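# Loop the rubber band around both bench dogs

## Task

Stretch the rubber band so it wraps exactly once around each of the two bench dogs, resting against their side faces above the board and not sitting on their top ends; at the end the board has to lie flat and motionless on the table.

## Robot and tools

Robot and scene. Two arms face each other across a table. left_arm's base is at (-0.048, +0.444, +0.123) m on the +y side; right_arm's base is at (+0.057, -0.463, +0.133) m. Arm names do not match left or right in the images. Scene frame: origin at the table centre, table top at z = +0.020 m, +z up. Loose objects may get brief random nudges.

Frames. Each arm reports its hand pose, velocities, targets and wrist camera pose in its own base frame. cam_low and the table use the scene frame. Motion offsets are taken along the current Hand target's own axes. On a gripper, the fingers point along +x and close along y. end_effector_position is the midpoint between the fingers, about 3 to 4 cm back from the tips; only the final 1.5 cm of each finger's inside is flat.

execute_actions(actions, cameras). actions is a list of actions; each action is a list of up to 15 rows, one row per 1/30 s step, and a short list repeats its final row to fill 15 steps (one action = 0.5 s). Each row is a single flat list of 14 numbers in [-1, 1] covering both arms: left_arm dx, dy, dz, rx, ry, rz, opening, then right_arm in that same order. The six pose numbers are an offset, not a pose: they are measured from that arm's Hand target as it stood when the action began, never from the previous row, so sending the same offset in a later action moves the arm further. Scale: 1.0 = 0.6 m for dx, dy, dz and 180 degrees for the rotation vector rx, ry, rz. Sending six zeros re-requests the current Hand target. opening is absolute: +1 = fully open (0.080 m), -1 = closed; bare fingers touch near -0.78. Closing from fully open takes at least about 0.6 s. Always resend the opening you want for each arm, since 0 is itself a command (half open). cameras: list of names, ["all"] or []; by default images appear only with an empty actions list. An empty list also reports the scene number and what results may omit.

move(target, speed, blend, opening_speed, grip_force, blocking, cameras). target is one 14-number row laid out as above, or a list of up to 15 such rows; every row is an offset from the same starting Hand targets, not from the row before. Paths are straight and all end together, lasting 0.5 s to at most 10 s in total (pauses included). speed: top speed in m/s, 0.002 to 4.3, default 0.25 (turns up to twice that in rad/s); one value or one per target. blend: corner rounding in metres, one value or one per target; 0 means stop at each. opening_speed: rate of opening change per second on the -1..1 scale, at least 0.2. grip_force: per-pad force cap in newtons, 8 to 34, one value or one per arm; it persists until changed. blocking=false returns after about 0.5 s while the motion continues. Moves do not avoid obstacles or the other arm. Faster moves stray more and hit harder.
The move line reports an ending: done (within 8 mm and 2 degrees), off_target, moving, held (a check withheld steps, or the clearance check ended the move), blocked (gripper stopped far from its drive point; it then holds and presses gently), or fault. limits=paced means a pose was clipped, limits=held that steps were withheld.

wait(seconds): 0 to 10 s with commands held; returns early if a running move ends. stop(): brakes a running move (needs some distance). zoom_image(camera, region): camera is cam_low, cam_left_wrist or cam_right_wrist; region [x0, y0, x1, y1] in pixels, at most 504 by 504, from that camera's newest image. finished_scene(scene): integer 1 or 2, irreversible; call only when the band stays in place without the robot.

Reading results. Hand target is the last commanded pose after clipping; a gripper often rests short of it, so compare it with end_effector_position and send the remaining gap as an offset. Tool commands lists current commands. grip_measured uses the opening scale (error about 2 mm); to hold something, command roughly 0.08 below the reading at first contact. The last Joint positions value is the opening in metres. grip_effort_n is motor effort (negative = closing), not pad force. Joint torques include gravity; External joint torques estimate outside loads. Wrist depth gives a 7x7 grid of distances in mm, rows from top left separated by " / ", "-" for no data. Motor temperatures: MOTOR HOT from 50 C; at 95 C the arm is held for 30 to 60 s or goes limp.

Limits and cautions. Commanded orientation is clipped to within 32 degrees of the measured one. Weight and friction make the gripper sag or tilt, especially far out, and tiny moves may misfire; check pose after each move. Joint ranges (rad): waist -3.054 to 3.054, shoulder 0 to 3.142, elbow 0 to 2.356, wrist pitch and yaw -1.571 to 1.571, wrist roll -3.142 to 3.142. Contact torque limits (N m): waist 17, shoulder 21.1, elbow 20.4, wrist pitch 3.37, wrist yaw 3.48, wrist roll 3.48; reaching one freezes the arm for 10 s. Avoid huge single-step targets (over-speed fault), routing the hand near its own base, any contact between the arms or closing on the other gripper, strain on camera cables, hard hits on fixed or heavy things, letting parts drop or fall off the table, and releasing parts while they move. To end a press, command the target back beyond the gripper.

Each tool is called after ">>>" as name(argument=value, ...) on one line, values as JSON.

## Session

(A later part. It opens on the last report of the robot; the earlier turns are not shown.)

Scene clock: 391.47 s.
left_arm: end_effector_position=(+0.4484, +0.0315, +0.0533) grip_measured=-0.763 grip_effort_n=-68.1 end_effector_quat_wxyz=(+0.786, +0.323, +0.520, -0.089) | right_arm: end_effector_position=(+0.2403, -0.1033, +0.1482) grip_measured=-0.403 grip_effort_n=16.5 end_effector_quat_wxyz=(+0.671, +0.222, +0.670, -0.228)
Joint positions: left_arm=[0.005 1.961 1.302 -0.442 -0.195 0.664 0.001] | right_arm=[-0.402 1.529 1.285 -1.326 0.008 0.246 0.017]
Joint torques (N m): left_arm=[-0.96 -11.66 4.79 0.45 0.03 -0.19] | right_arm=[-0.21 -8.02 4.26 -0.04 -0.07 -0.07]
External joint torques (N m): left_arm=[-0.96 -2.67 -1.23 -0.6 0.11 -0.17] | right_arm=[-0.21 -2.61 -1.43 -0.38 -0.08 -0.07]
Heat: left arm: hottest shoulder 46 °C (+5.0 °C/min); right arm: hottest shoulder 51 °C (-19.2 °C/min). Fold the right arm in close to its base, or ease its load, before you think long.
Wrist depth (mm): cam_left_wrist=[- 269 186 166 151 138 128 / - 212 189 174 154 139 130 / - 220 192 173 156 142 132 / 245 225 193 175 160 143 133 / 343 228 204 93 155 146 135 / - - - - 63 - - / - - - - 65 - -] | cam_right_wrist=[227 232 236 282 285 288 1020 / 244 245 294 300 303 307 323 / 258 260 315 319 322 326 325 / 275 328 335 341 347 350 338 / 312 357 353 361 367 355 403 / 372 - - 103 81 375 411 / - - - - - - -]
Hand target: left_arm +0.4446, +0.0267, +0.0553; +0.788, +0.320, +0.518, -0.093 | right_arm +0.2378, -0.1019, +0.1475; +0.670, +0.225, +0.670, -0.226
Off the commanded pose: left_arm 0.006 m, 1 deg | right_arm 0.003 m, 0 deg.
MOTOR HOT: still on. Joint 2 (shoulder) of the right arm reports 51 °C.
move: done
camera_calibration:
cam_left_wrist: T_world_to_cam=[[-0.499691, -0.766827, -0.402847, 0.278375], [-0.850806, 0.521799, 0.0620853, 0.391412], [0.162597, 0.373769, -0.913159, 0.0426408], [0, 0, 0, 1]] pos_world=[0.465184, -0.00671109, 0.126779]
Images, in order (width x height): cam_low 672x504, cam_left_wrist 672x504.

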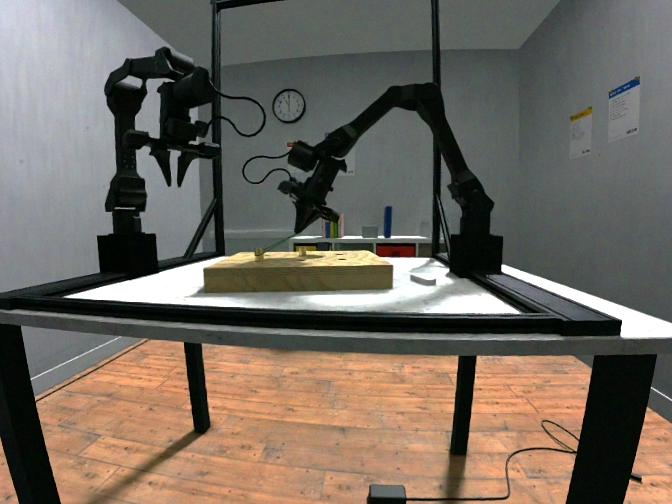

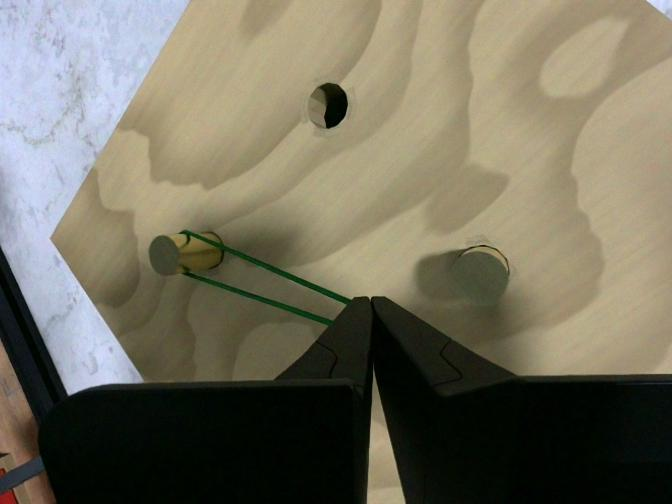

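>>> move(target=[-0.0132,-0.082,-0.0055,0,0,0,-1,0,0,0,0,0,0,-0.4], cameras=["cam_left_wrist","cam_low"], speed=0.1)

>>> zoom_image(camera="cam_low", region=[220, 210, 340, 300])

>>> zoom_image(camera="cam_left_wrist", region=[60, 180, 480, 390])

Scene clock: 399.03 s.
left_arm: end_effector_position=(+0.4193, -0.0020, +0.0406) grip_measured=-0.763 grip_effort_n=-68.1 end_effector_quat_wxyz=(+0.785, +0.323, +0.522, -0.083) | right_arm: end_effector_position=(+0.2403, -0.1033, +0.1482) grip_measured=-0.403 grip_effort_n=16.5 end_effector_quat_wxyz=(+0.671, +0.222, +0.670, -0.228)
Joint positions: left_arm=[-0.094 1.894 1.154 -0.383 -0.25 0.565 0.001] | right_arm=[-0.402 1.529 1.285 -1.326 0.008 0.246 0.017]
Joint torques (N m): left_arm=[-1.51 -10.79 4.13 0.77 0.3 -0.24] | right_arm=[-0.17 -8.01 4.33 -0.04 -0.06 -0.11]
External joint torques (N m): left_arm=[-1.56 -2.36 -1.82 -0.29 0.43 -0.21] | right_arm=[-0.17 -2.65 -1.42 -0.42 -0.07 -0.11]
Heat: left arm: hottest shoulder 49 °C (+8.1 °C/min); right arm: hottest shoulder 50 °C (-24.4 °C/min). Fold the right arm in close to its base, or ease its load, before you think long.
Wrist depth (mm): cam_left_wrist=[298 197 174 156 141 130 158 / 225 202 181 161 142 130 122 / 235 206 182 162 146 133 122 / 242 205 182 164 148 136 124 / 245 217 192 94 145 137 125 / - - - - 63 - - / - - - - 65 - -] | cam_right_wrist=[228 231 235 282 286 287 1007 / 243 245 290 296 303 308 315 / 259 260 316 320 322 325 331 / 274 325 336 341 348 351 337 / 298 358 352 358 363 371 389 / 373 - - 103 81 405 408 / - - - 343 - - -]
Hand target: left_arm +0.4150, -0.0111, +0.0413; +0.788, +0.320, +0.518, -0.093 | right_arm +0.2378, -0.1019, +0.1475; +0.670, +0.225, +0.670, -0.226
Off the commanded pose: left_arm 0.010 m, 1 deg | right_arm 0.003 m, 0 deg.
MOTOR HOT: still on. Joint 2 (shoulder) of the right arm reports 50 °C.
move: off_target (left_arm)
camera_calibration:
cam_left_wrist: T_world_to_cam=[[-0.491248, -0.769668, -0.407782, 0.229691], [-0.856688, 0.511521, 0.0665668, 0.387178], [0.157355, 0.382043, -0.91065, 0.0503814], [0, 0, 0, 1]] pos_world=[0.436598, -0.0405118, 0.11377]
Images, in order (width x height): cam_low 672x504, cam_left_wrist 672x504.

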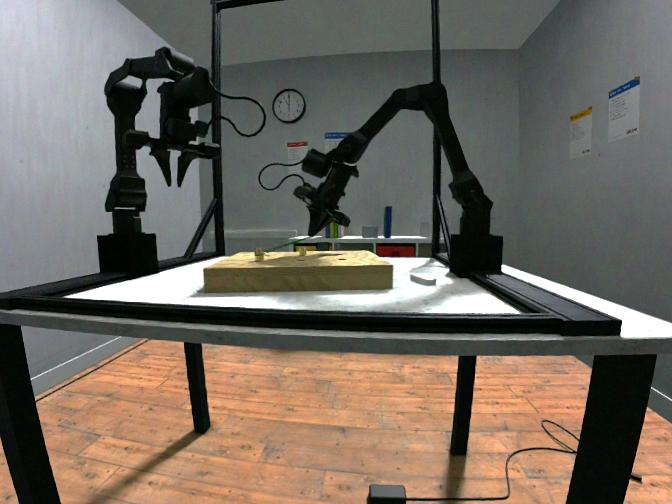

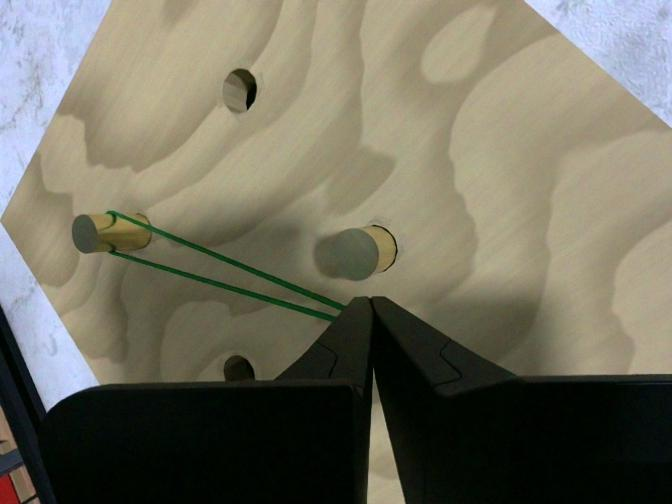

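Scaled by 4.200 from the camera's 672x504 image, which has a finer 960x720 frame.

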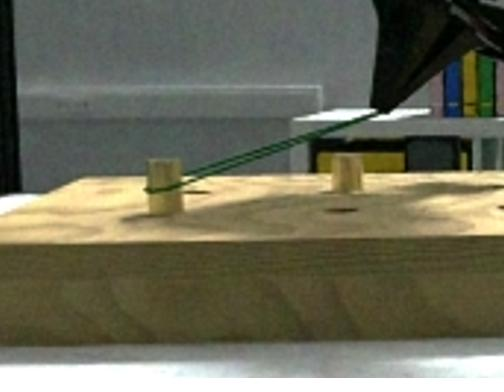

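Scaled by 1.200 from the camera's 672x504 image, which has a finer 960x720 frame.

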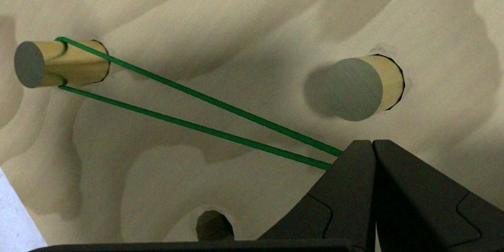

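>>> move(target=[-0.0035,-0.0347,0.0172,0,0,0,-1,0,0,0,0,0,0,-0.4], cameras=["cam_left_wrist","cam_low"], speed=0.1)

>>> zoom_image(camera="cam_low", region=[220, 210, 340, 300])

>>> zoom_image(camera="cam_left_wrist", region=[60, 180, 480, 390])

Scene clock: 405.97 s.
left_arm: end_effector_position=(+0.4178, -0.0217, +0.0410) grip_measured=-0.763 grip_effort_n=-67.7 end_effector_quat_wxyz=(+0.788, +0.322, +0.518, -0.076) | right_arm: end_effector_position=(+0.2403, -0.1033, +0.1482) grip_measured=-0.403 grip_effort_n=16.5 end_effector_quat_wxyz=(+0.671, +0.222, +0.670, -0.228)
Joint positions: left_arm=[-0.153 1.894 1.151 -0.383 -0.284 0.504 0.001] | right_arm=[-0.402 1.529 1.285 -1.326 0.008 0.246 0.017]
Joint torques (N m): left_arm=[-1.97 -9.68 4.3 0.53 0.46 -0.24] | right_arm=[-0.21 -7.99 4.22 -0.04 -0.06 -0.06]
External joint torques (N m): left_arm=[-1.99 -1.39 -1.51 -0.49 0.61 -0.22] | right_arm=[-0.21 -2.65 -1.45 -0.39 -0.07 -0.06]
Motor temperatures (°C): left_arm=[23 51 31 27 28 24] | right_arm=[22 49 29 24 26 29]
Heat: left arm: hottest shoulder 51 °C (+9.0 °C/min); right arm: hottest shoulder 49 °C (-22.0 °C/min). Fold the left arm in close to its base, or ease its load, before you think long. Fold the right arm in close to its base, or ease its load, before you think long.
Wrist depth (mm): cam_left_wrist=[302 200 177 157 144 173 159 / 234 207 179 162 143 135 160 / 239 211 184 165 147 134 156 / 244 209 185 160 148 136 124 / 250 220 193 94 145 137 125 / - - - - 63 - - / - - - - 65 - -] | cam_right_wrist=[227 232 236 290 286 287 1030 / 243 245 293 300 301 302 311 / 258 261 315 311 323 335 332 / 275 329 336 344 341 353 342 / 311 363 356 359 364 359 356 / 374 - - 103 81 366 406 / - - - - - - -]
Hand target: left_arm +0.4119, -0.0339, +0.0373; +0.788, +0.320, +0.518, -0.093 | right_arm +0.2378, -0.1019, +0.1475; +0.670, +0.225, +0.670, -0.226
Off the commanded pose: left_arm 0.014 m, 2 deg | right_arm 0.003 m, 0 deg.
MOTOR HOT: joint 2 (shoulder) of the left arm reports 51 °C; the controller stops that arm at 95 °C. To cool a motor, set the load down, stop pushing, or move to a pose that needs little force.
MOTOR HOT: still on. Joint 2 (shoulder) of the right arm reports 49 °C.
move: off_target (left_arm)
camera_calibration:
cam_left_wrist: T_world_to_cam=[[-0.478668, -0.772663, -0.416977, 0.20898], [-0.862028, 0.503743, 0.0561219, 0.398416], [0.166686, 0.38631, -0.907183, 0.054567], [0, 0, 0, 1]] pos_world=[0.434382, -0.060308, 0.114282]
Images, in order (width x height): cam_low 672x504, cam_left_wrist 672x504.

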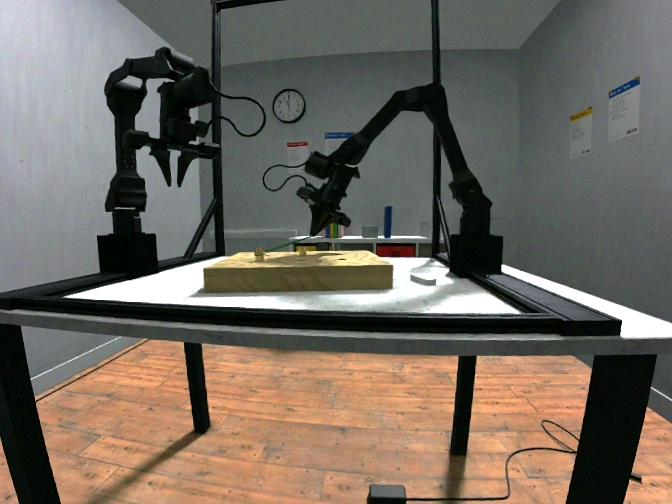

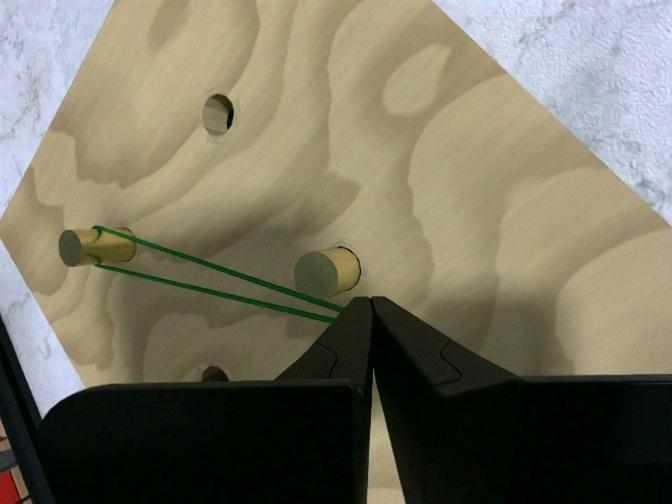

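Scaled by 4.200 from the camera's 672x504 image, which has a finer 960x720 frame.

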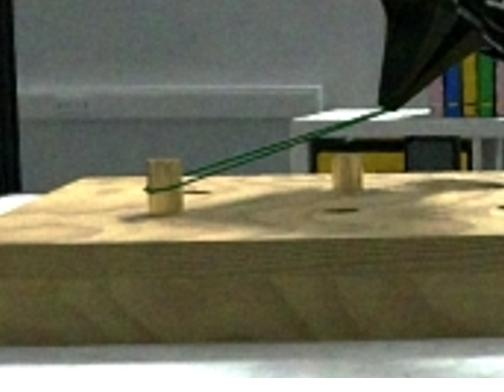

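Scaled by 1.200 from the camera's 672x504 image, which has a finer 960x720 frame.

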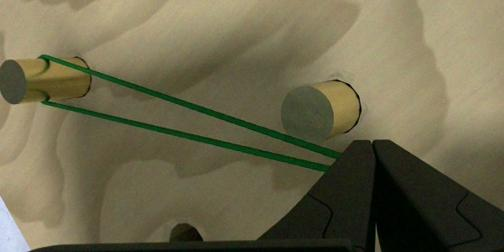

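>>> move(target=[[0.001,-0.004,0.0055,0,0,0,-1,0,0,0,0,0,0,-0.4],[0.0288,-0.0182,-0.0025,0,0,0,-1,0,0,0,0,0,0,-0.4]], cameras=["cam_left_wrist","cam_low"], speed=0.08)

>>> zoom_image(camera="cam_low", region=[220, 210, 340, 300])

>>> zoom_image(camera="cam_left_wrist", region=[60, 180, 480, 390])

Scene clock: 418.27 s.
left_arm: end_effector_position=(+0.4200, -0.0254, +0.0292) grip_measured=-0.763 grip_effort_n=-67.7 end_effector_quat_wxyz=(+0.794, +0.321, +0.512, -0.073) | right_arm: end_effector_position=(+0.2403, -0.1033, +0.1482) grip_measured=-0.403 grip_effort_n=16.5 end_effector_quat_wxyz=(+0.671, +0.222, +0.670, -0.228)
Joint positions: left_arm=[-0.162 1.918 1.125 -0.318 -0.289 0.493 0.001] | right_arm=[-0.402 1.529 1.285 -1.326 0.008 0.246 0.017]
Joint torques (N m): left_arm=[-2.2 -7.26 4.15 0.82 0.51 -0.23] | right_arm=[-0.15 -8.06 4.3 -0.04 -0.07 -0.07]
External joint torques (N m): left_arm=[-2.2 1.11 -1.59 -0.23 0.66 -0.21] | right_arm=[-0.15 -2.6 -1.5 -0.41 -0.08 -0.07]
Heat: left arm: hottest shoulder 52 °C (+7.1 °C/min); right arm: hottest shoulder 47 °C (-15.2 °C/min). Fold the left arm in close to its base, or ease its load, before you think long.
Wrist depth (mm): cam_left_wrist=[291 191 166 148 137 164 148 / 219 194 169 149 134 127 152 / 226 197 171 151 136 123 148 / 198 198 174 150 138 125 114 / 235 209 179 94 134 126 115 / - - - - 63 - - / - - - - 65 - -] | cam_right_wrist=[228 232 235 283 286 287 1030 / 243 246 248 300 302 306 313 / 259 261 316 320 323 324 322 / 274 330 336 340 346 349 351 / 311 356 354 360 362 358 379 / 374 - - 103 81 401 409 / - - - - - - -]
Hand target: left_arm +0.4133, -0.0382, +0.0175; +0.788, +0.320, +0.518, -0.093 | right_arm +0.2378, -0.1019, +0.1475; +0.670, +0.225, +0.670, -0.226
Off the commanded pose: left_arm 0.019 m, 2 deg | right_arm 0.003 m, 0 deg.
MOTOR HOT: still on. Joint 2 (shoulder) of the left arm reports 52 °C.
MOTOR HOT: cleared for the motors of the right arm.
move: off_target (left_arm)
camera_calibration:
cam_left_wrist: T_world_to_cam=[[-0.469966, -0.77477, -0.422923, 0.198814], [-0.86371, 0.502453, 0.0393186, 0.404063], [0.182036, 0.383761, -0.905312, 0.0383388], [0, 0, 0, 1]] pos_world=[0.43545, -0.0637003, 0.102904]
Images, in order (width x height): cam_low 672x504, cam_left_wrist 672x504.

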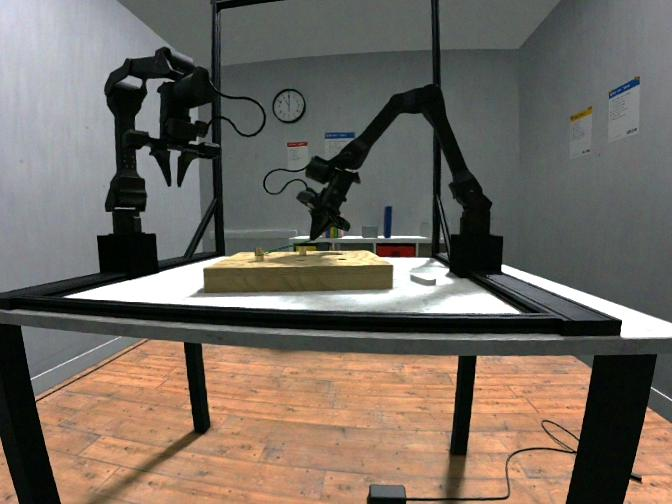

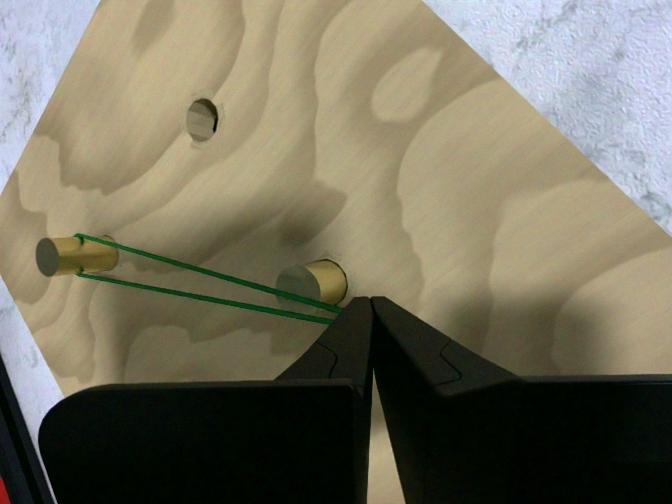

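Scaled by 4.200 from the camera's 672x504 image, which has a finer 960x720 frame.

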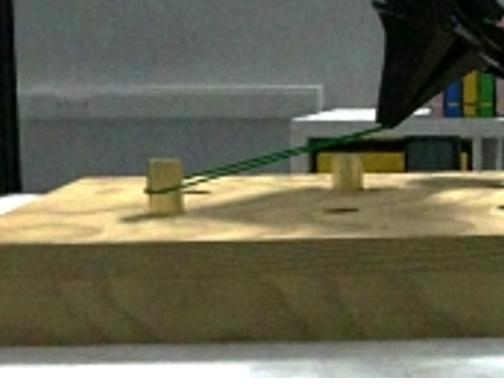

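Scaled by 1.200 from the camera's 672x504 image, which has a finer 960x720 frame.

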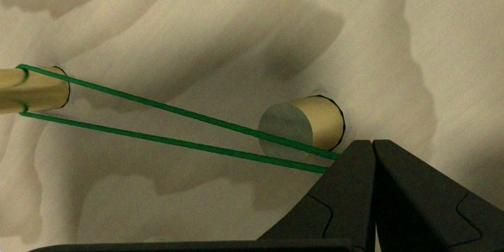

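>>> move(target=[[-0.002,0,-0.0065,0,0,0,-1,0,0,0,0,0,0,-0.4],[0.0303,-0.015,-0.016,0,0,0,-1,0,0,0,0,0,0,-0.4]], cameras=["cam_left_wrist","cam_low"], speed=0.06)

>>> zoom_image(camera="cam_low", region=[220, 210, 340, 300])

>>> zoom_image(camera="cam_left_wrist", region=[180, 200, 460, 360])

Scene clock: 428.70 s.
left_arm: end_effector_position=(+0.4188, -0.0252, +0.0104) grip_measured=-0.763 grip_effort_n=-67.7 end_effector_quat_wxyz=(+0.797, +0.321, +0.507, -0.072) | right_arm: end_effector_position=(+0.2403, -0.1033, +0.1482) grip_measured=-0.403 grip_effort_n=16.5 end_effector_quat_wxyz=(+0.671, +0.222, +0.670, -0.228)
Joint positions: left_arm=[-0.162 1.951 1.077 -0.225 -0.289 0.493 0.001] | right_arm=[-0.402 1.529 1.285 -1.326 0.008 0.246 0.017]
Joint torques (N m): left_arm=[-1.87 -6.66 3.54 0.71 0.56 -0.1] | right_arm=[-0.17 -8.12 4.21 -0.03 -0.09 -0.08]
External joint torques (N m): left_arm=[-1.93 1.71 -1.94 -0.34 0.71 -0.08] | right_arm=[-0.19 -2.69 -1.52 -0.38 -0.1 -0.08]
Heat: left arm: hottest shoulder 48 °C (+5.0 °C/min); right arm: hottest shoulder 47 °C (-10.1 °C/min). Fold the left arm in close to its base, or ease its load, before you think long.
Wrist depth (mm): cam_left_wrist=[192 169 147 129 119 149 137 / 197 174 149 132 118 109 137 / 200 174 152 133 121 109 103 / 194 176 153 135 121 109 100 / 208 180 156 94 117 110 101 / - - - - 63 - - / - - - - 65 - -] | cam_right_wrist=[228 232 235 284 285 286 1020 / 243 245 251 296 303 306 305 / 257 261 318 324 323 327 325 / 275 330 336 329 345 351 342 / 312 357 356 361 364 358 380 / 374 - - - 81 377 409 / - - - - - - -]
Hand target: left_arm +0.4097, -0.0361, -0.0047; +0.788, +0.320, +0.518, -0.093 | right_arm +0.2378, -0.1019, +0.1475; +0.670, +0.225, +0.670, -0.226
Off the commanded pose: left_arm 0.021 m, 3 deg | right_arm 0.003 m, 0 deg.
MOTOR HOT: still on. Joint 2 (shoulder) of the left arm reports 48 °C.
move: off_target (left_arm)
camera_calibration:
cam_left_wrist: T_world_to_cam=[[-0.465218, -0.775589, -0.426653, 0.188444], [-0.86414, 0.502419, 0.0289306, 0.403956], [0.19192, 0.382147, -0.903952, 0.0172623], [0, 0, 0, 1]] pos_world=[0.43343, -0.0633967, 0.0843179]
Images, in order (width x height): cam_low 672x504, cam_left_wrist 672x504.

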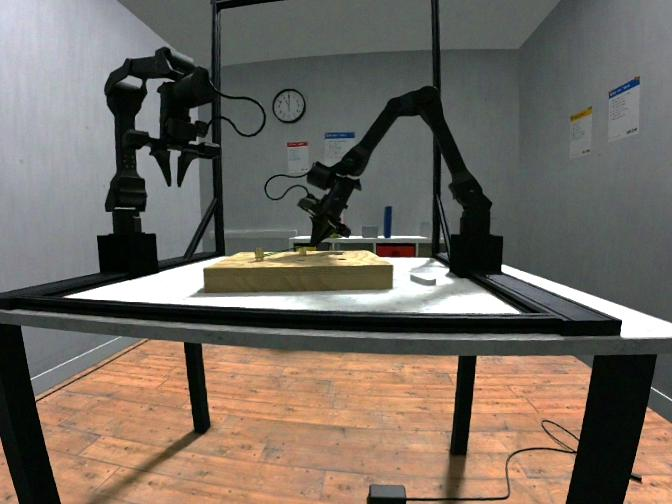

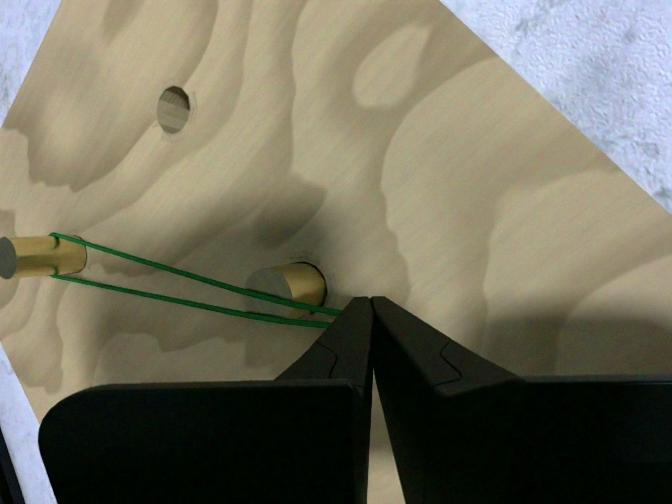

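Scaled by 4.200 from the camera's 672x504 image, which has a finer 960x720 frame.

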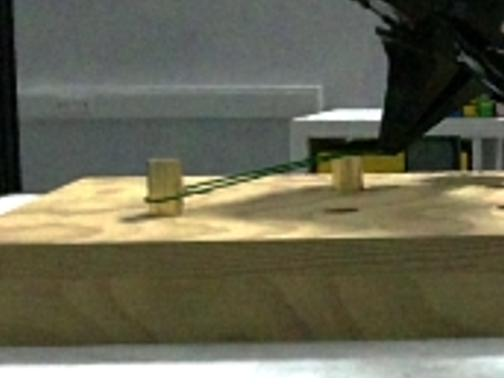

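Scaled by 1.800 from the camera's 672x504 image, which has a finer 960x720 frame.

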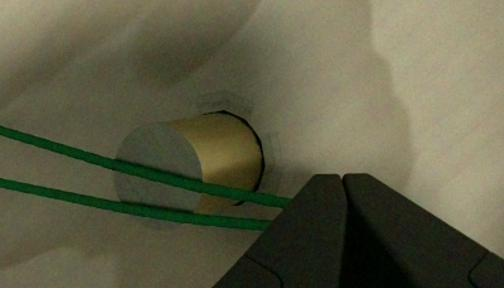

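>>> move(target=[[-0.0032,0,-0.0113,0,0,0,-1,0,0,0,0,0,0,-0.4],[0.006,-0.004,-0.0138,0,0,0,-1,0,0,0,0,0,0,-0.4]], cameras=["cam_left_wrist","cam_low"], speed=0.06)

>>> zoom_image(camera="cam_low", region=[220, 210, 340, 300])

>>> zoom_image(camera="cam_left_wrist", region=[180, 200, 460, 360])

Scene clock: 434.83 s.
left_arm: end_effector_position=(+0.4141, -0.0219, +0.0035) grip_measured=-0.763 grip_effort_n=-67.7 end_effector_quat_wxyz=(+0.797, +0.320, +0.507, -0.070) | right_arm: end_effector_position=(+0.2403, -0.1033, +0.1482) grip_measured=-0.403 grip_effort_n=16.5 end_effector_quat_wxyz=(+0.671, +0.222, +0.670, -0.228)
Joint positions: left_arm=[-0.156 1.951 1.041 -0.187 -0.289 0.495 0.001] | right_arm=[-0.402 1.529 1.285 -1.326 0.008 0.246 0.017]
Joint torques (N m): left_arm=[-1.59 -6.97 3.15 0.57 0.71 0.12] | right_arm=[-0.19 -7.96 4.28 -0.06 -0.07 -0.1]
External joint torques (N m): left_arm=[-1.66 1.26 -2.21 -0.49 0.86 0.14] | right_arm=[-0.19 -2.49 -1.46 -0.41 -0.09 -0.1]
Heat: left arm: hottest shoulder 47 °C (+4.0 °C/min); right arm: hottest shoulder 46 °C (-9.0 °C/min).
Wrist depth (mm): cam_left_wrist=[185 165 140 124 112 141 131 / 188 168 140 126 113 102 130 / 191 167 143 127 115 104 95 / 186 168 142 127 114 104 95 / 198 172 148 93 111 106 97 / - - - - 63 - - / - - - - 65 - -] | cam_right_wrist=[227 232 236 277 285 288 1030 / 243 244 294 299 303 307 311 / 257 260 315 318 320 326 328 / 275 333 334 342 347 347 344 / 312 358 - 361 362 - 372 / 371 - - 103 82 401 - / - - - - - - -]
Hand target: left_arm +0.4039, -0.0324, -0.0110; +0.788, +0.320, +0.518, -0.093 | right_arm +0.2378, -0.1019, +0.1475; +0.670, +0.225, +0.670, -0.226
Off the commanded pose: left_arm 0.021 m, 3 deg | right_arm 0.003 m, 0 deg.
MOTOR HOT: cleared for the motors of the left arm.
move: off_target (left_arm)
camera_calibration:
cam_left_wrist: T_world_to_cam=[[-0.460499, -0.777634, -0.428049, 0.183917], [-0.866557, 0.498353, 0.026896, 0.399334], [0.192404, 0.383314, -0.903355, 0.0104445], [0, 0, 0, 1]] pos_world=[0.42873, -0.0599924, 0.0774202]
Images, in order (width x height): cam_low 672x504, cam_left_wrist 672x504.

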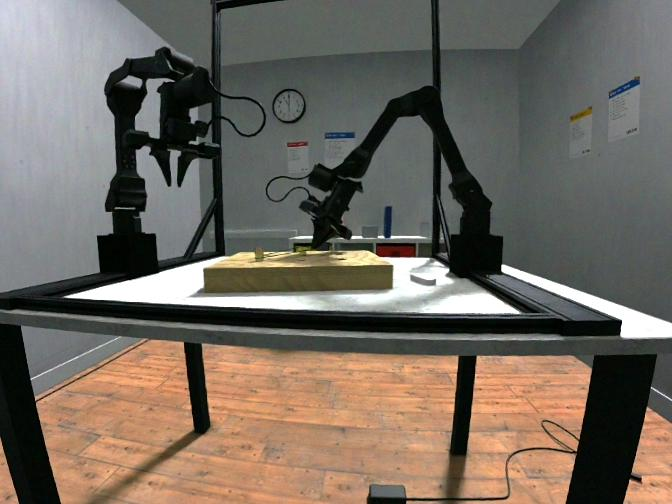

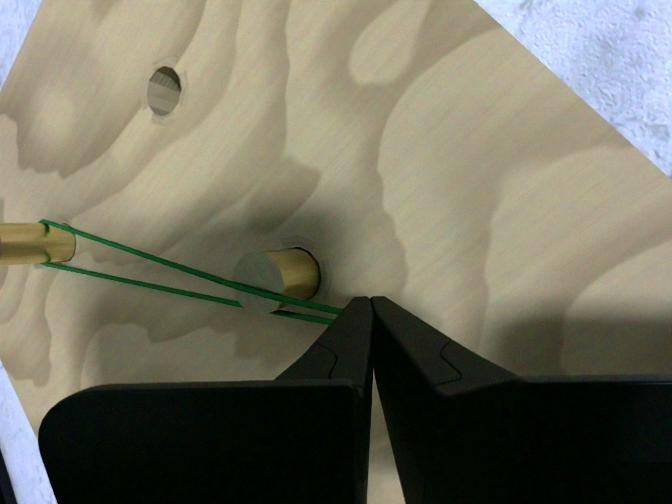

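Scaled by 4.200 from the camera's 672x504 image, which has a finer 960x720 frame.

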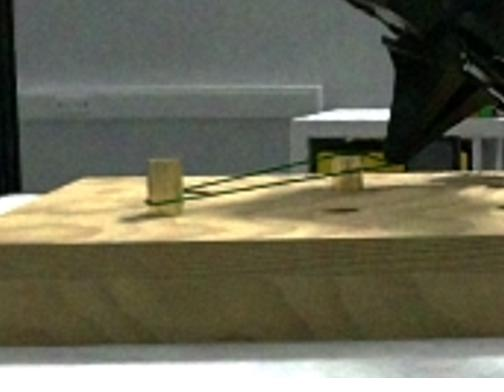

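Scaled by 1.800 from the camera's 672x504 image, which has a finer 960x720 frame.

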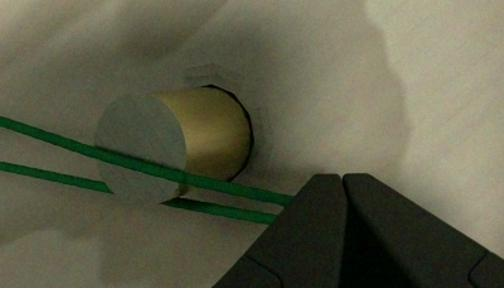

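>>> move(target=[0.0128,0,0.0448,0,0,0,-1,0,0,0,0,0,0,-0.4], cameras=["cam_left_wrist","cam_low"], speed=0.06)

>>> zoom_image(camera="cam_low", region=[220, 210, 340, 300])

>>> zoom_image(camera="cam_left_wrist", region=[180, 180, 460, 340])

Scene clock: 438.23 s.
left_arm: end_effector_position=(+0.4299, -0.0305, -0.0008) grip_measured=-0.763 grip_effort_n=-67.7 end_effector_quat_wxyz=(+0.791, +0.322, +0.515, -0.070) | right_arm: end_effector_position=(+0.2403, -0.1033, +0.1482) grip_measured=-0.403 grip_effort_n=16.5 end_effector_quat_wxyz=(+0.671, +0.222, +0.670, -0.228)
Joint positions: left_arm=[-0.175 2.022 1.138 -0.238 -0.303 0.478 0.001] | right_arm=[-0.402 1.529 1.285 -1.326 0.008 0.246 0.017]
Joint torques (N m): left_arm=[-2.56 -6.74 6.31 0.33 0.72 -0.26] | right_arm=[-0.3 -7.95 4.23 -0.04 -0.04 -0.09]
External joint torques (N m): left_arm=[-2.48 2.08 0.87 -0.7 0.87 -0.24] | right_arm=[-0.3 -2.53 -1.51 -0.4 -0.06 -0.08]
Heat: left arm: hottest shoulder 47 °C (+4.1 °C/min); right arm: hottest shoulder 46 °C (-8.1 °C/min).
Wrist depth (mm): cam_left_wrist=[169 150 131 118 107 137 125 / 173 156 134 119 105 99 127 / 178 156 135 120 107 97 125 / 179 158 138 121 109 98 90 / 188 162 132 117 106 100 91 / - - - - 63 - - / - - - - 65 - -] | cam_right_wrist=[226 232 235 282 285 288 1030 / 243 245 293 300 299 308 317 / 259 261 315 320 333 328 336 / 276 329 335 342 346 351 343 / 312 356 356 351 373 358 387 / 371 - - 95 82 403 410 / - - - - - - -]
Hand target: left_arm +0.4277, -0.0470, -0.0107; +0.788, +0.320, +0.518, -0.093 | right_arm +0.2378, -0.1019, +0.1475; +0.670, +0.225, +0.670, -0.226
Off the commanded pose: left_arm 0.019 m, 3 deg | right_arm 0.003 m, 0 deg.
move: off_target (left_arm)
camera_calibration:
cam_left_wrist: T_world_to_cam=[[-0.467137, -0.774921, -0.42577, 0.18561], [-0.866796, 0.496389, 0.0475616, 0.417556], [0.174491, 0.391274, -0.90358, 0.0147451], [0, 0, 0, 1]] pos_world=[0.446068, -0.0692065, 0.072491]
Images, in order (width x height): cam_low 672x504, cam_left_wrist 672x504.

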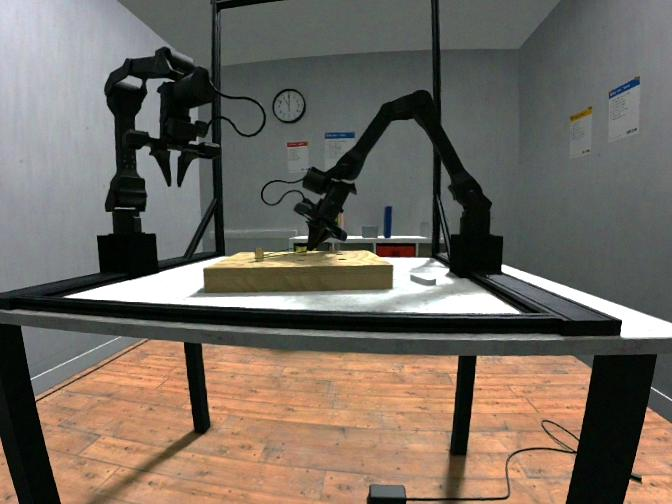

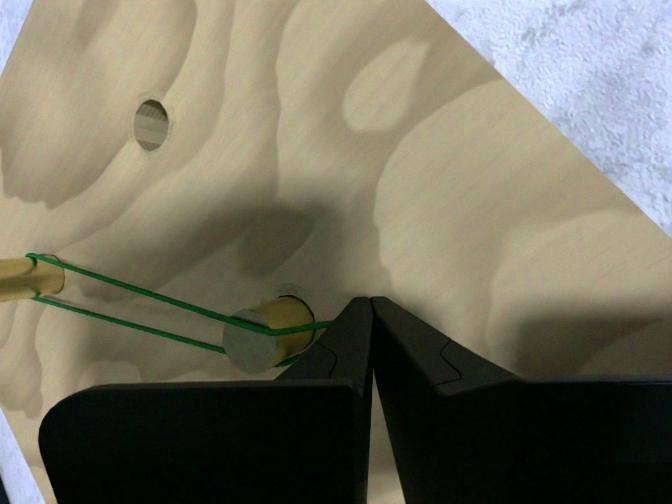

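Scaled by 4.200 from the camera's 672x504 image, which has a finer 960x720 frame.

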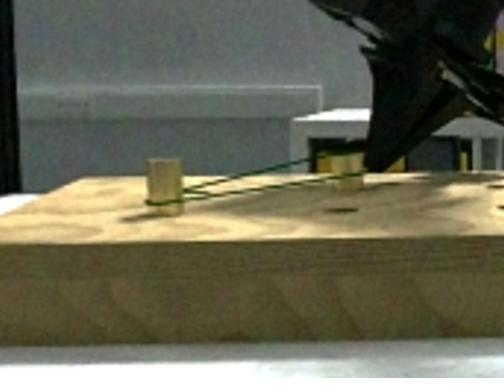

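Scaled by 1.800 from the camera's 672x504 image, which has a finer 960x720 frame.

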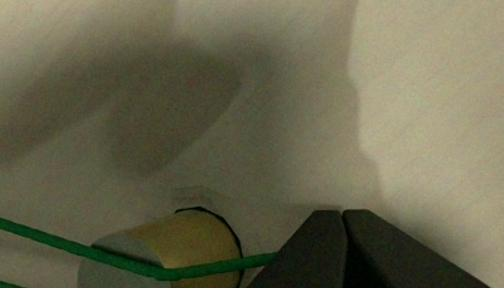

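>>> move(target=[0.0090,0,0.032,0,0,0,-1,0,0,0,0,0,0,-0.4], speed=0.1, cameras=["cam_left_wrist","cam_low"])

Scene clock: 448.77 s.
left_arm: end_effector_position=(+0.4429, -0.0369, -0.0054) grip_measured=-0.763 grip_effort_n=-67.7 end_effector_quat_wxyz=(+0.786, +0.322, +0.523, -0.069) | right_arm: end_effector_position=(+0.2403, -0.1033, +0.1482) grip_measured=-0.403 grip_effort_n=16.5 end_effector_quat_wxyz=(+0.671, +0.222, +0.670, -0.228)
Joint positions: left_arm=[-0.187 2.085 1.224 -0.285 -0.312 0.461 0.001] | right_arm=[-0.402 1.529 1.285 -1.326 0.008 0.246 0.017]
Joint torques (N m): left_arm=[-3.06 -7.86 7.42 0.64 0.81 -0.25] | right_arm=[-0.16 -8.04 4.26 -0.03 -0.07 -0.08]
External joint torques (N m): left_arm=[-3.06 1.38 2.01 -0.33 0.97 -0.23] | right_arm=[-0.14 -2.65 -1.43 -0.37 -0.09 -0.08]
Motor temperatures (°C): left_arm=[24 46 30 27 29 24] | right_arm=[21 46 29 24 26 29]
Heat: left arm: hottest shoulder 46 °C (+0.0 °C/min); right arm: hottest shoulder 46 °C (-5.0 °C/min).
Wrist depth (mm): cam_left_wrist=[155 137 122 106 137 130 121 / 159 141 124 110 99 130 122 / 163 145 126 112 101 92 123 / 169 148 129 115 102 92 87 / 174 152 133 110 99 94 86 / - - - - 63 - - / - - - - 65 - -] | cam_right_wrist=[227 232 235 290 286 287 1025 / 243 246 292 299 301 305 316 / 257 262 315 317 324 328 330 / 275 332 336 338 345 350 343 / 311 355 354 361 362 371 - / 374 - - 103 81 - 407 / - - - - - - -]
Hand target: left_arm +0.4446, -0.0575, -0.0106; +0.788, +0.320, +0.518, -0.093 | right_arm +0.2378, -0.1019, +0.1475; +0.670, +0.225, +0.670, -0.226
Off the commanded pose: left_arm 0.021 m, 3 deg | right_arm 0.003 m, 0 deg.
move: off_target (left_arm)
camera_calibration:
cam_left_wrist: T_world_to_cam=[[-0.469961, -0.775786, -0.421062, 0.18594], [-0.868874, 0.49064, 0.0657981, 0.43293], [0.155545, 0.396773, -0.904642, 0.0195209], [0, 0, 0, 1]] pos_world=[0.460509, -0.0759089, 0.0674657]
Images, in order (width x height): cam_low 672x504, cam_left_wrist 672x504.

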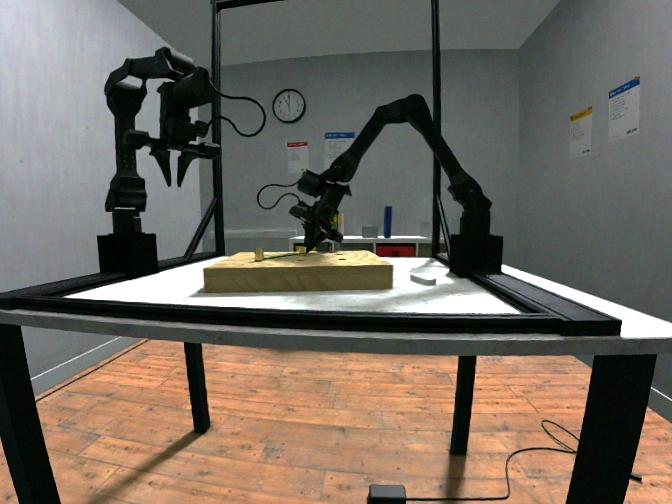

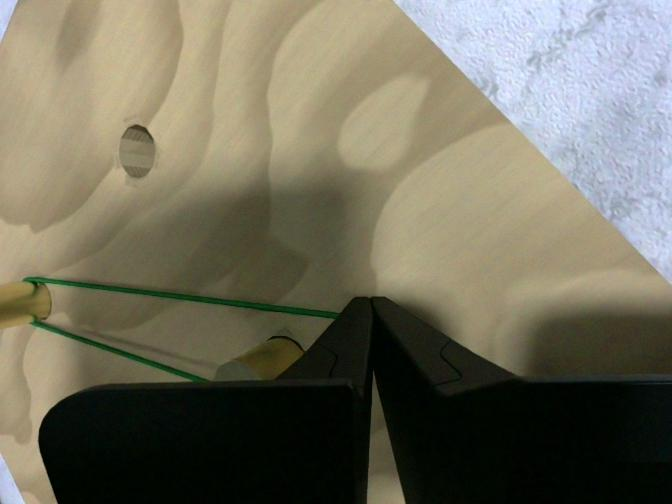

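>>> zoom_image(camera="cam_left_wrist", region=[140, 270, 400, 400])

>>> zoom_image(camera="cam_low", region=[220, 210, 340, 300])

Scaled by 1.938 from the camera's 672x504 image, which has a finer 960x720 frame.

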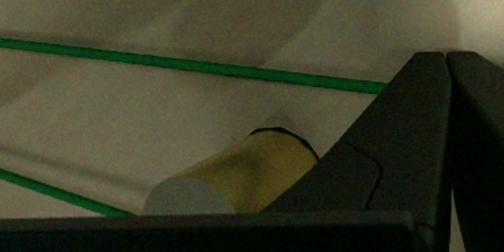

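Scaled by 4.200 from the camera's 672x504 image, which has a finer 960x720 frame.

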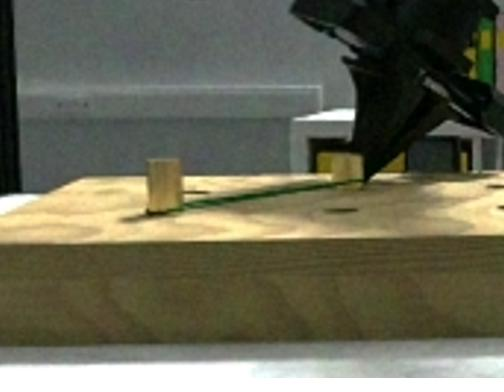

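>>> move(target=[-0.0090,0,-0.032,0,0,0,-1,0,0,0,0,0,0,-0.4], speed=0.1, cameras=["cam_left_wrist"])

>>> zoom_image(camera="cam_left_wrist", region=[140, 250, 400, 400])

Scene clock: 453.77 s.
left_arm: end_effector_position=(+0.4339, -0.0318, -0.0070) grip_measured=-0.763 grip_effort_n=-67.7 end_effector_quat_wxyz=(+0.788, +0.322, +0.521, -0.067) | right_arm: end_effector_position=(+0.2403, -0.1033, +0.1482) grip_measured=-0.403 grip_effort_n=16.5 end_effector_quat_wxyz=(+0.671, +0.222, +0.670, -0.228)
Joint positions: left_arm=[-0.18 2.056 1.165 -0.245 -0.312 0.467 0.001] | right_arm=[-0.402 1.529 1.285 -1.326 0.008 0.246 0.017]
Joint torques (N m): left_arm=[-2.02 -10.42 3.63 0.9 1.12 0.06] | right_arm=[-0.18 -8.08 4.29 -0.04 -0.05 -0.07]
External joint torques (N m): left_arm=[-2.02 -1.42 -1.74 -0.1 1.28 0.08] | right_arm=[-0.19 -2.69 -1.41 -0.39 -0.06 -0.07]
Heat: left arm: hottest shoulder 46 °C (-2.0 °C/min); right arm: hottest shoulder 46 °C (-4.0 °C/min).
Wrist depth (mm): cam_left_wrist=[157 139 123 107 99 131 122 / 163 144 124 110 99 93 122 / 165 146 126 112 101 91 120 / 170 148 129 115 101 92 84 / 174 153 129 94 99 94 85 / - - - - 63 - - / - - - - 65 - -] | cam_right_wrist=[227 231 235 284 287 290 1016 / 242 246 293 300 304 306 313 / 257 262 315 319 323 328 326 / 276 329 336 343 346 351 344 / 311 - 356 357 365 366 396 / 375 - - 95 82 375 411 / - - - - - - -]
Hand target: left_arm +0.4278, -0.0471, -0.0106; +0.788, +0.320, +0.518, -0.093 | right_arm +0.2378, -0.1019, +0.1475; +0.670, +0.225, +0.670, -0.226
Off the commanded pose: left_arm 0.017 m, 3 deg | right_arm 0.003 m, 0 deg.
move: off_target (left_arm)
camera_calibration:
cam_left_wrist: T_world_to_cam=[[-0.464727, -0.776445, -0.425631, 0.182661], [-0.870499, 0.488605, 0.0591347, 0.423424], [0.162051, 0.397993, -0.902962, 0.0146921], [0, 0, 0, 1]] pos_world=[0.451097, -0.0709082, 0.0659737]
Images, in order (width x height): cam_left_wrist 672x504.

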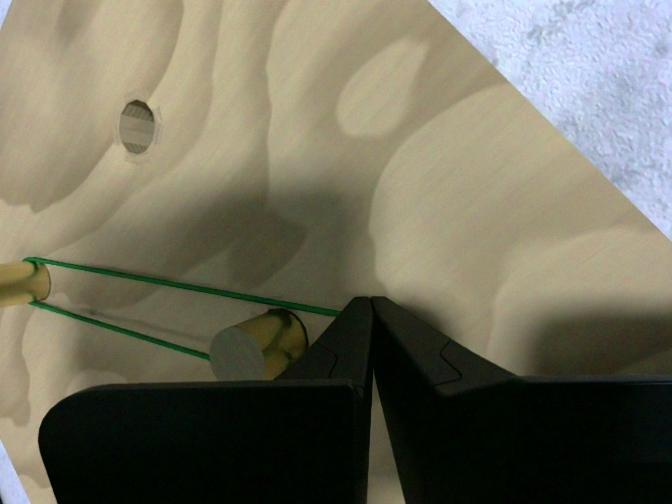

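Scaled by 1.938 from the camera's 672x504 image, which has a finer 960x720 frame.

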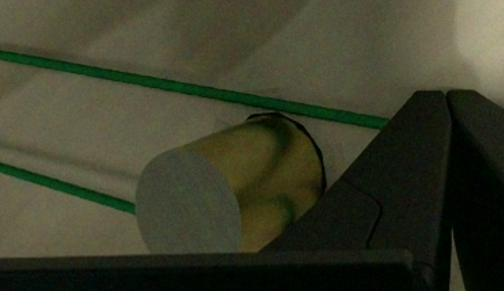

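>>> move(target=[0.004,0.015,0,0,0,0,-1,0,0,0,0,0,0,-0.4], speed=0.08)

>>> move(target=[0,0,0,0,0,0,-0.5,0,0,0,0,0,0,-0.4], opening_speed=0.6, cameras=["cam_left_wrist","cam_low"])

>>> zoom_image(camera="cam_left_wrist", region=[140, 250, 450, 400])

>>> zoom_image(camera="cam_low", region=[220, 210, 340, 300])

Scene clock: 460.93 s.
left_arm: end_effector_position=(+0.4343, -0.0278, -0.0076) grip_measured=-0.763 grip_effort_n=-67.7 end_effector_quat_wxyz=(+0.786, +0.323, +0.522, -0.073) | right_arm: end_effector_position=(+0.2403, -0.1033, +0.1482) grip_measured=-0.403 grip_effort_n=16.5 end_effector_quat_wxyz=(+0.671, +0.222, +0.670, -0.228)
Joint positions: left_arm=[-0.165 2.056 1.165 -0.245 -0.296 0.489 0.001] | right_arm=[-0.402 1.529 1.285 -1.326 0.008 0.246 0.017]
Joint torques (N m): left_arm=[-1.6 -9.69 5.63 0.52 0.89 0.13] | right_arm=[-0.11 -7.98 4.19 -0.04 -0.06 -0.06]
External joint torques (N m): left_arm=[-1.67 -0.63 0.23 -0.49 1.05 0.15] | right_arm=[-0.11 -2.53 -1.55 -0.37 -0.07 -0.06]
Heat: left arm: hottest shoulder 48 °C (-2.0 °C/min); right arm: hottest shoulder 45 °C (-4.0 °C/min).
Wrist depth (mm): cam_left_wrist=[155 138 123 107 98 130 123 / 159 142 124 109 99 92 122 / 163 145 126 111 101 91 86 / 166 148 128 114 101 92 84 / 173 151 129 94 99 94 86 / - - - - 63 - - / - - - - 65 - -] | cam_right_wrist=[228 232 236 283 285 287 1025 / 244 246 293 300 302 306 319 / 258 262 312 319 319 325 325 / 275 332 338 340 341 351 343 / 302 356 356 360 366 355 382 / - - - 103 81 378 408 / - - - - - - -]
Hand target: left_arm +0.4332, -0.0396, -0.0091; +0.788, +0.320, +0.518, -0.093 | right_arm +0.2378, -0.1019, +0.1475; +0.670, +0.225, +0.670, -0.226
Off the commanded pose: left_arm 0.012 m, 2 deg | right_arm 0.003 m, 0 deg.
move: off_target (left_arm)

Scene clock: 462.03 s.
left_arm: end_effector_position=(+0.4349, -0.0333, -0.0060) grip_measured=-0.505 grip_effort_n=23.5 end_effector_quat_wxyz=(+0.789, +0.322, +0.518, -0.080) | right_arm: end_effector_position=(+0.2403, -0.1033, +0.1482) grip_measured=-0.403 grip_effort_n=16.5 end_effector_quat_wxyz=(+0.671, +0.222, +0.670, -0.228)
Joint positions: left_arm=[-0.174 2.052 1.167 -0.245 -0.286 0.489 0.012] | right_arm=[-0.402 1.529 1.285 -1.326 0.008 0.246 0.017]
Joint torques (N m): left_arm=[-0.77 -9.22 5.54 0.53 0.45 0.1] | right_arm=[-0.2 -8.05 4.23 -0.03 -0.08 -0.07]
External joint torques (N m): left_arm=[-0.72 -0.21 0.1 -0.5 0.59 0.13] | right_arm=[-0.21 -2.66 -1.46 -0.37 -0.09 -0.07]
Heat: left arm: hottest shoulder 48 °C (-3.0 °C/min); right arm: hottest shoulder 45 °C (-4.1 °C/min).
Wrist depth (mm): cam_left_wrist=[158 141 125 109 142 134 123 / 163 144 127 113 102 134 125 / 165 147 129 114 103 95 125 / 170 150 131 116 105 95 89 / 175 152 133 113 101 95 88 / - - - 115 67 - - / - - - 117 114 - -] | cam_right_wrist=[227 231 235 283 286 288 1025 / 243 247 294 299 303 307 317 / 258 262 316 318 322 327 334 / 275 331 336 341 339 350 347 / 311 369 - 364 366 - 389 / 374 - - 103 82 377 406 / - - - - - - -]
Hand target: left_arm +0.4332, -0.0397, -0.0091; +0.788, +0.320, +0.518, -0.093 | right_arm +0.2378, -0.1019, +0.1475; +0.670, +0.225, +0.670, -0.226
Off the commanded pose: left_arm 0.007 m, 1 deg | right_arm 0.003 m, 0 deg.
move: done
camera_calibration:
cam_left_wrist: T_world_to_cam=[[-0.484746, -0.771206, -0.412628, 0.191308], [-0.858353, 0.510104, 0.0549842, 0.420314], [0.168079, 0.380834, -0.909239, 0.0127112], [0, 0, 0, 1]] pos_world=[0.451377, -0.0717067, 0.0673859]
Images, in order (width x height): cam_low 672x504, cam_left_wrist 672x504.

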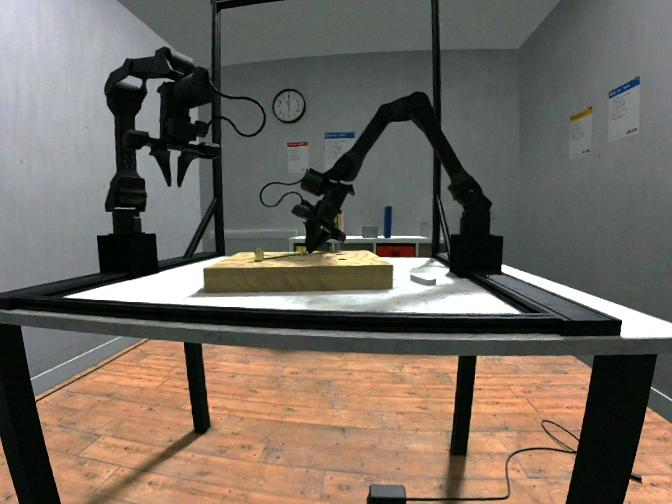

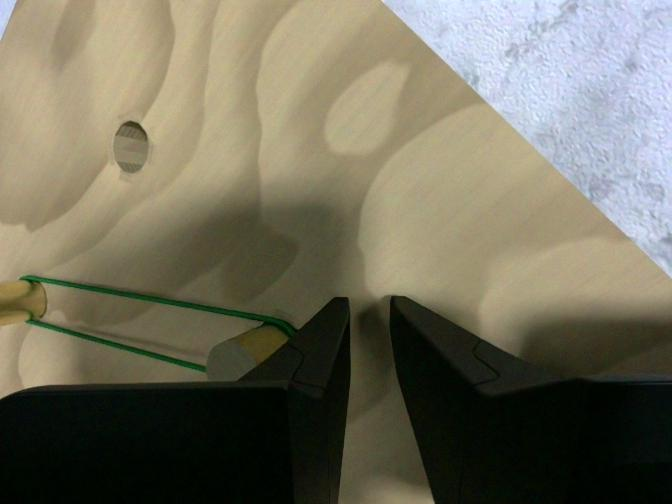

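Scaled by 1.626 from the camera's 672x504 image, which has a finer 960x720 frame.

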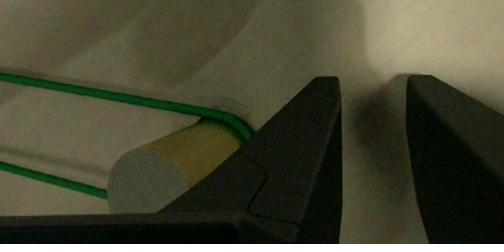

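Scaled by 4.200 from the camera's 672x504 image, which has a finer 960x720 frame.

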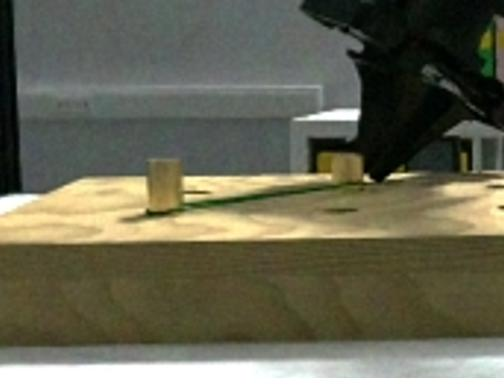

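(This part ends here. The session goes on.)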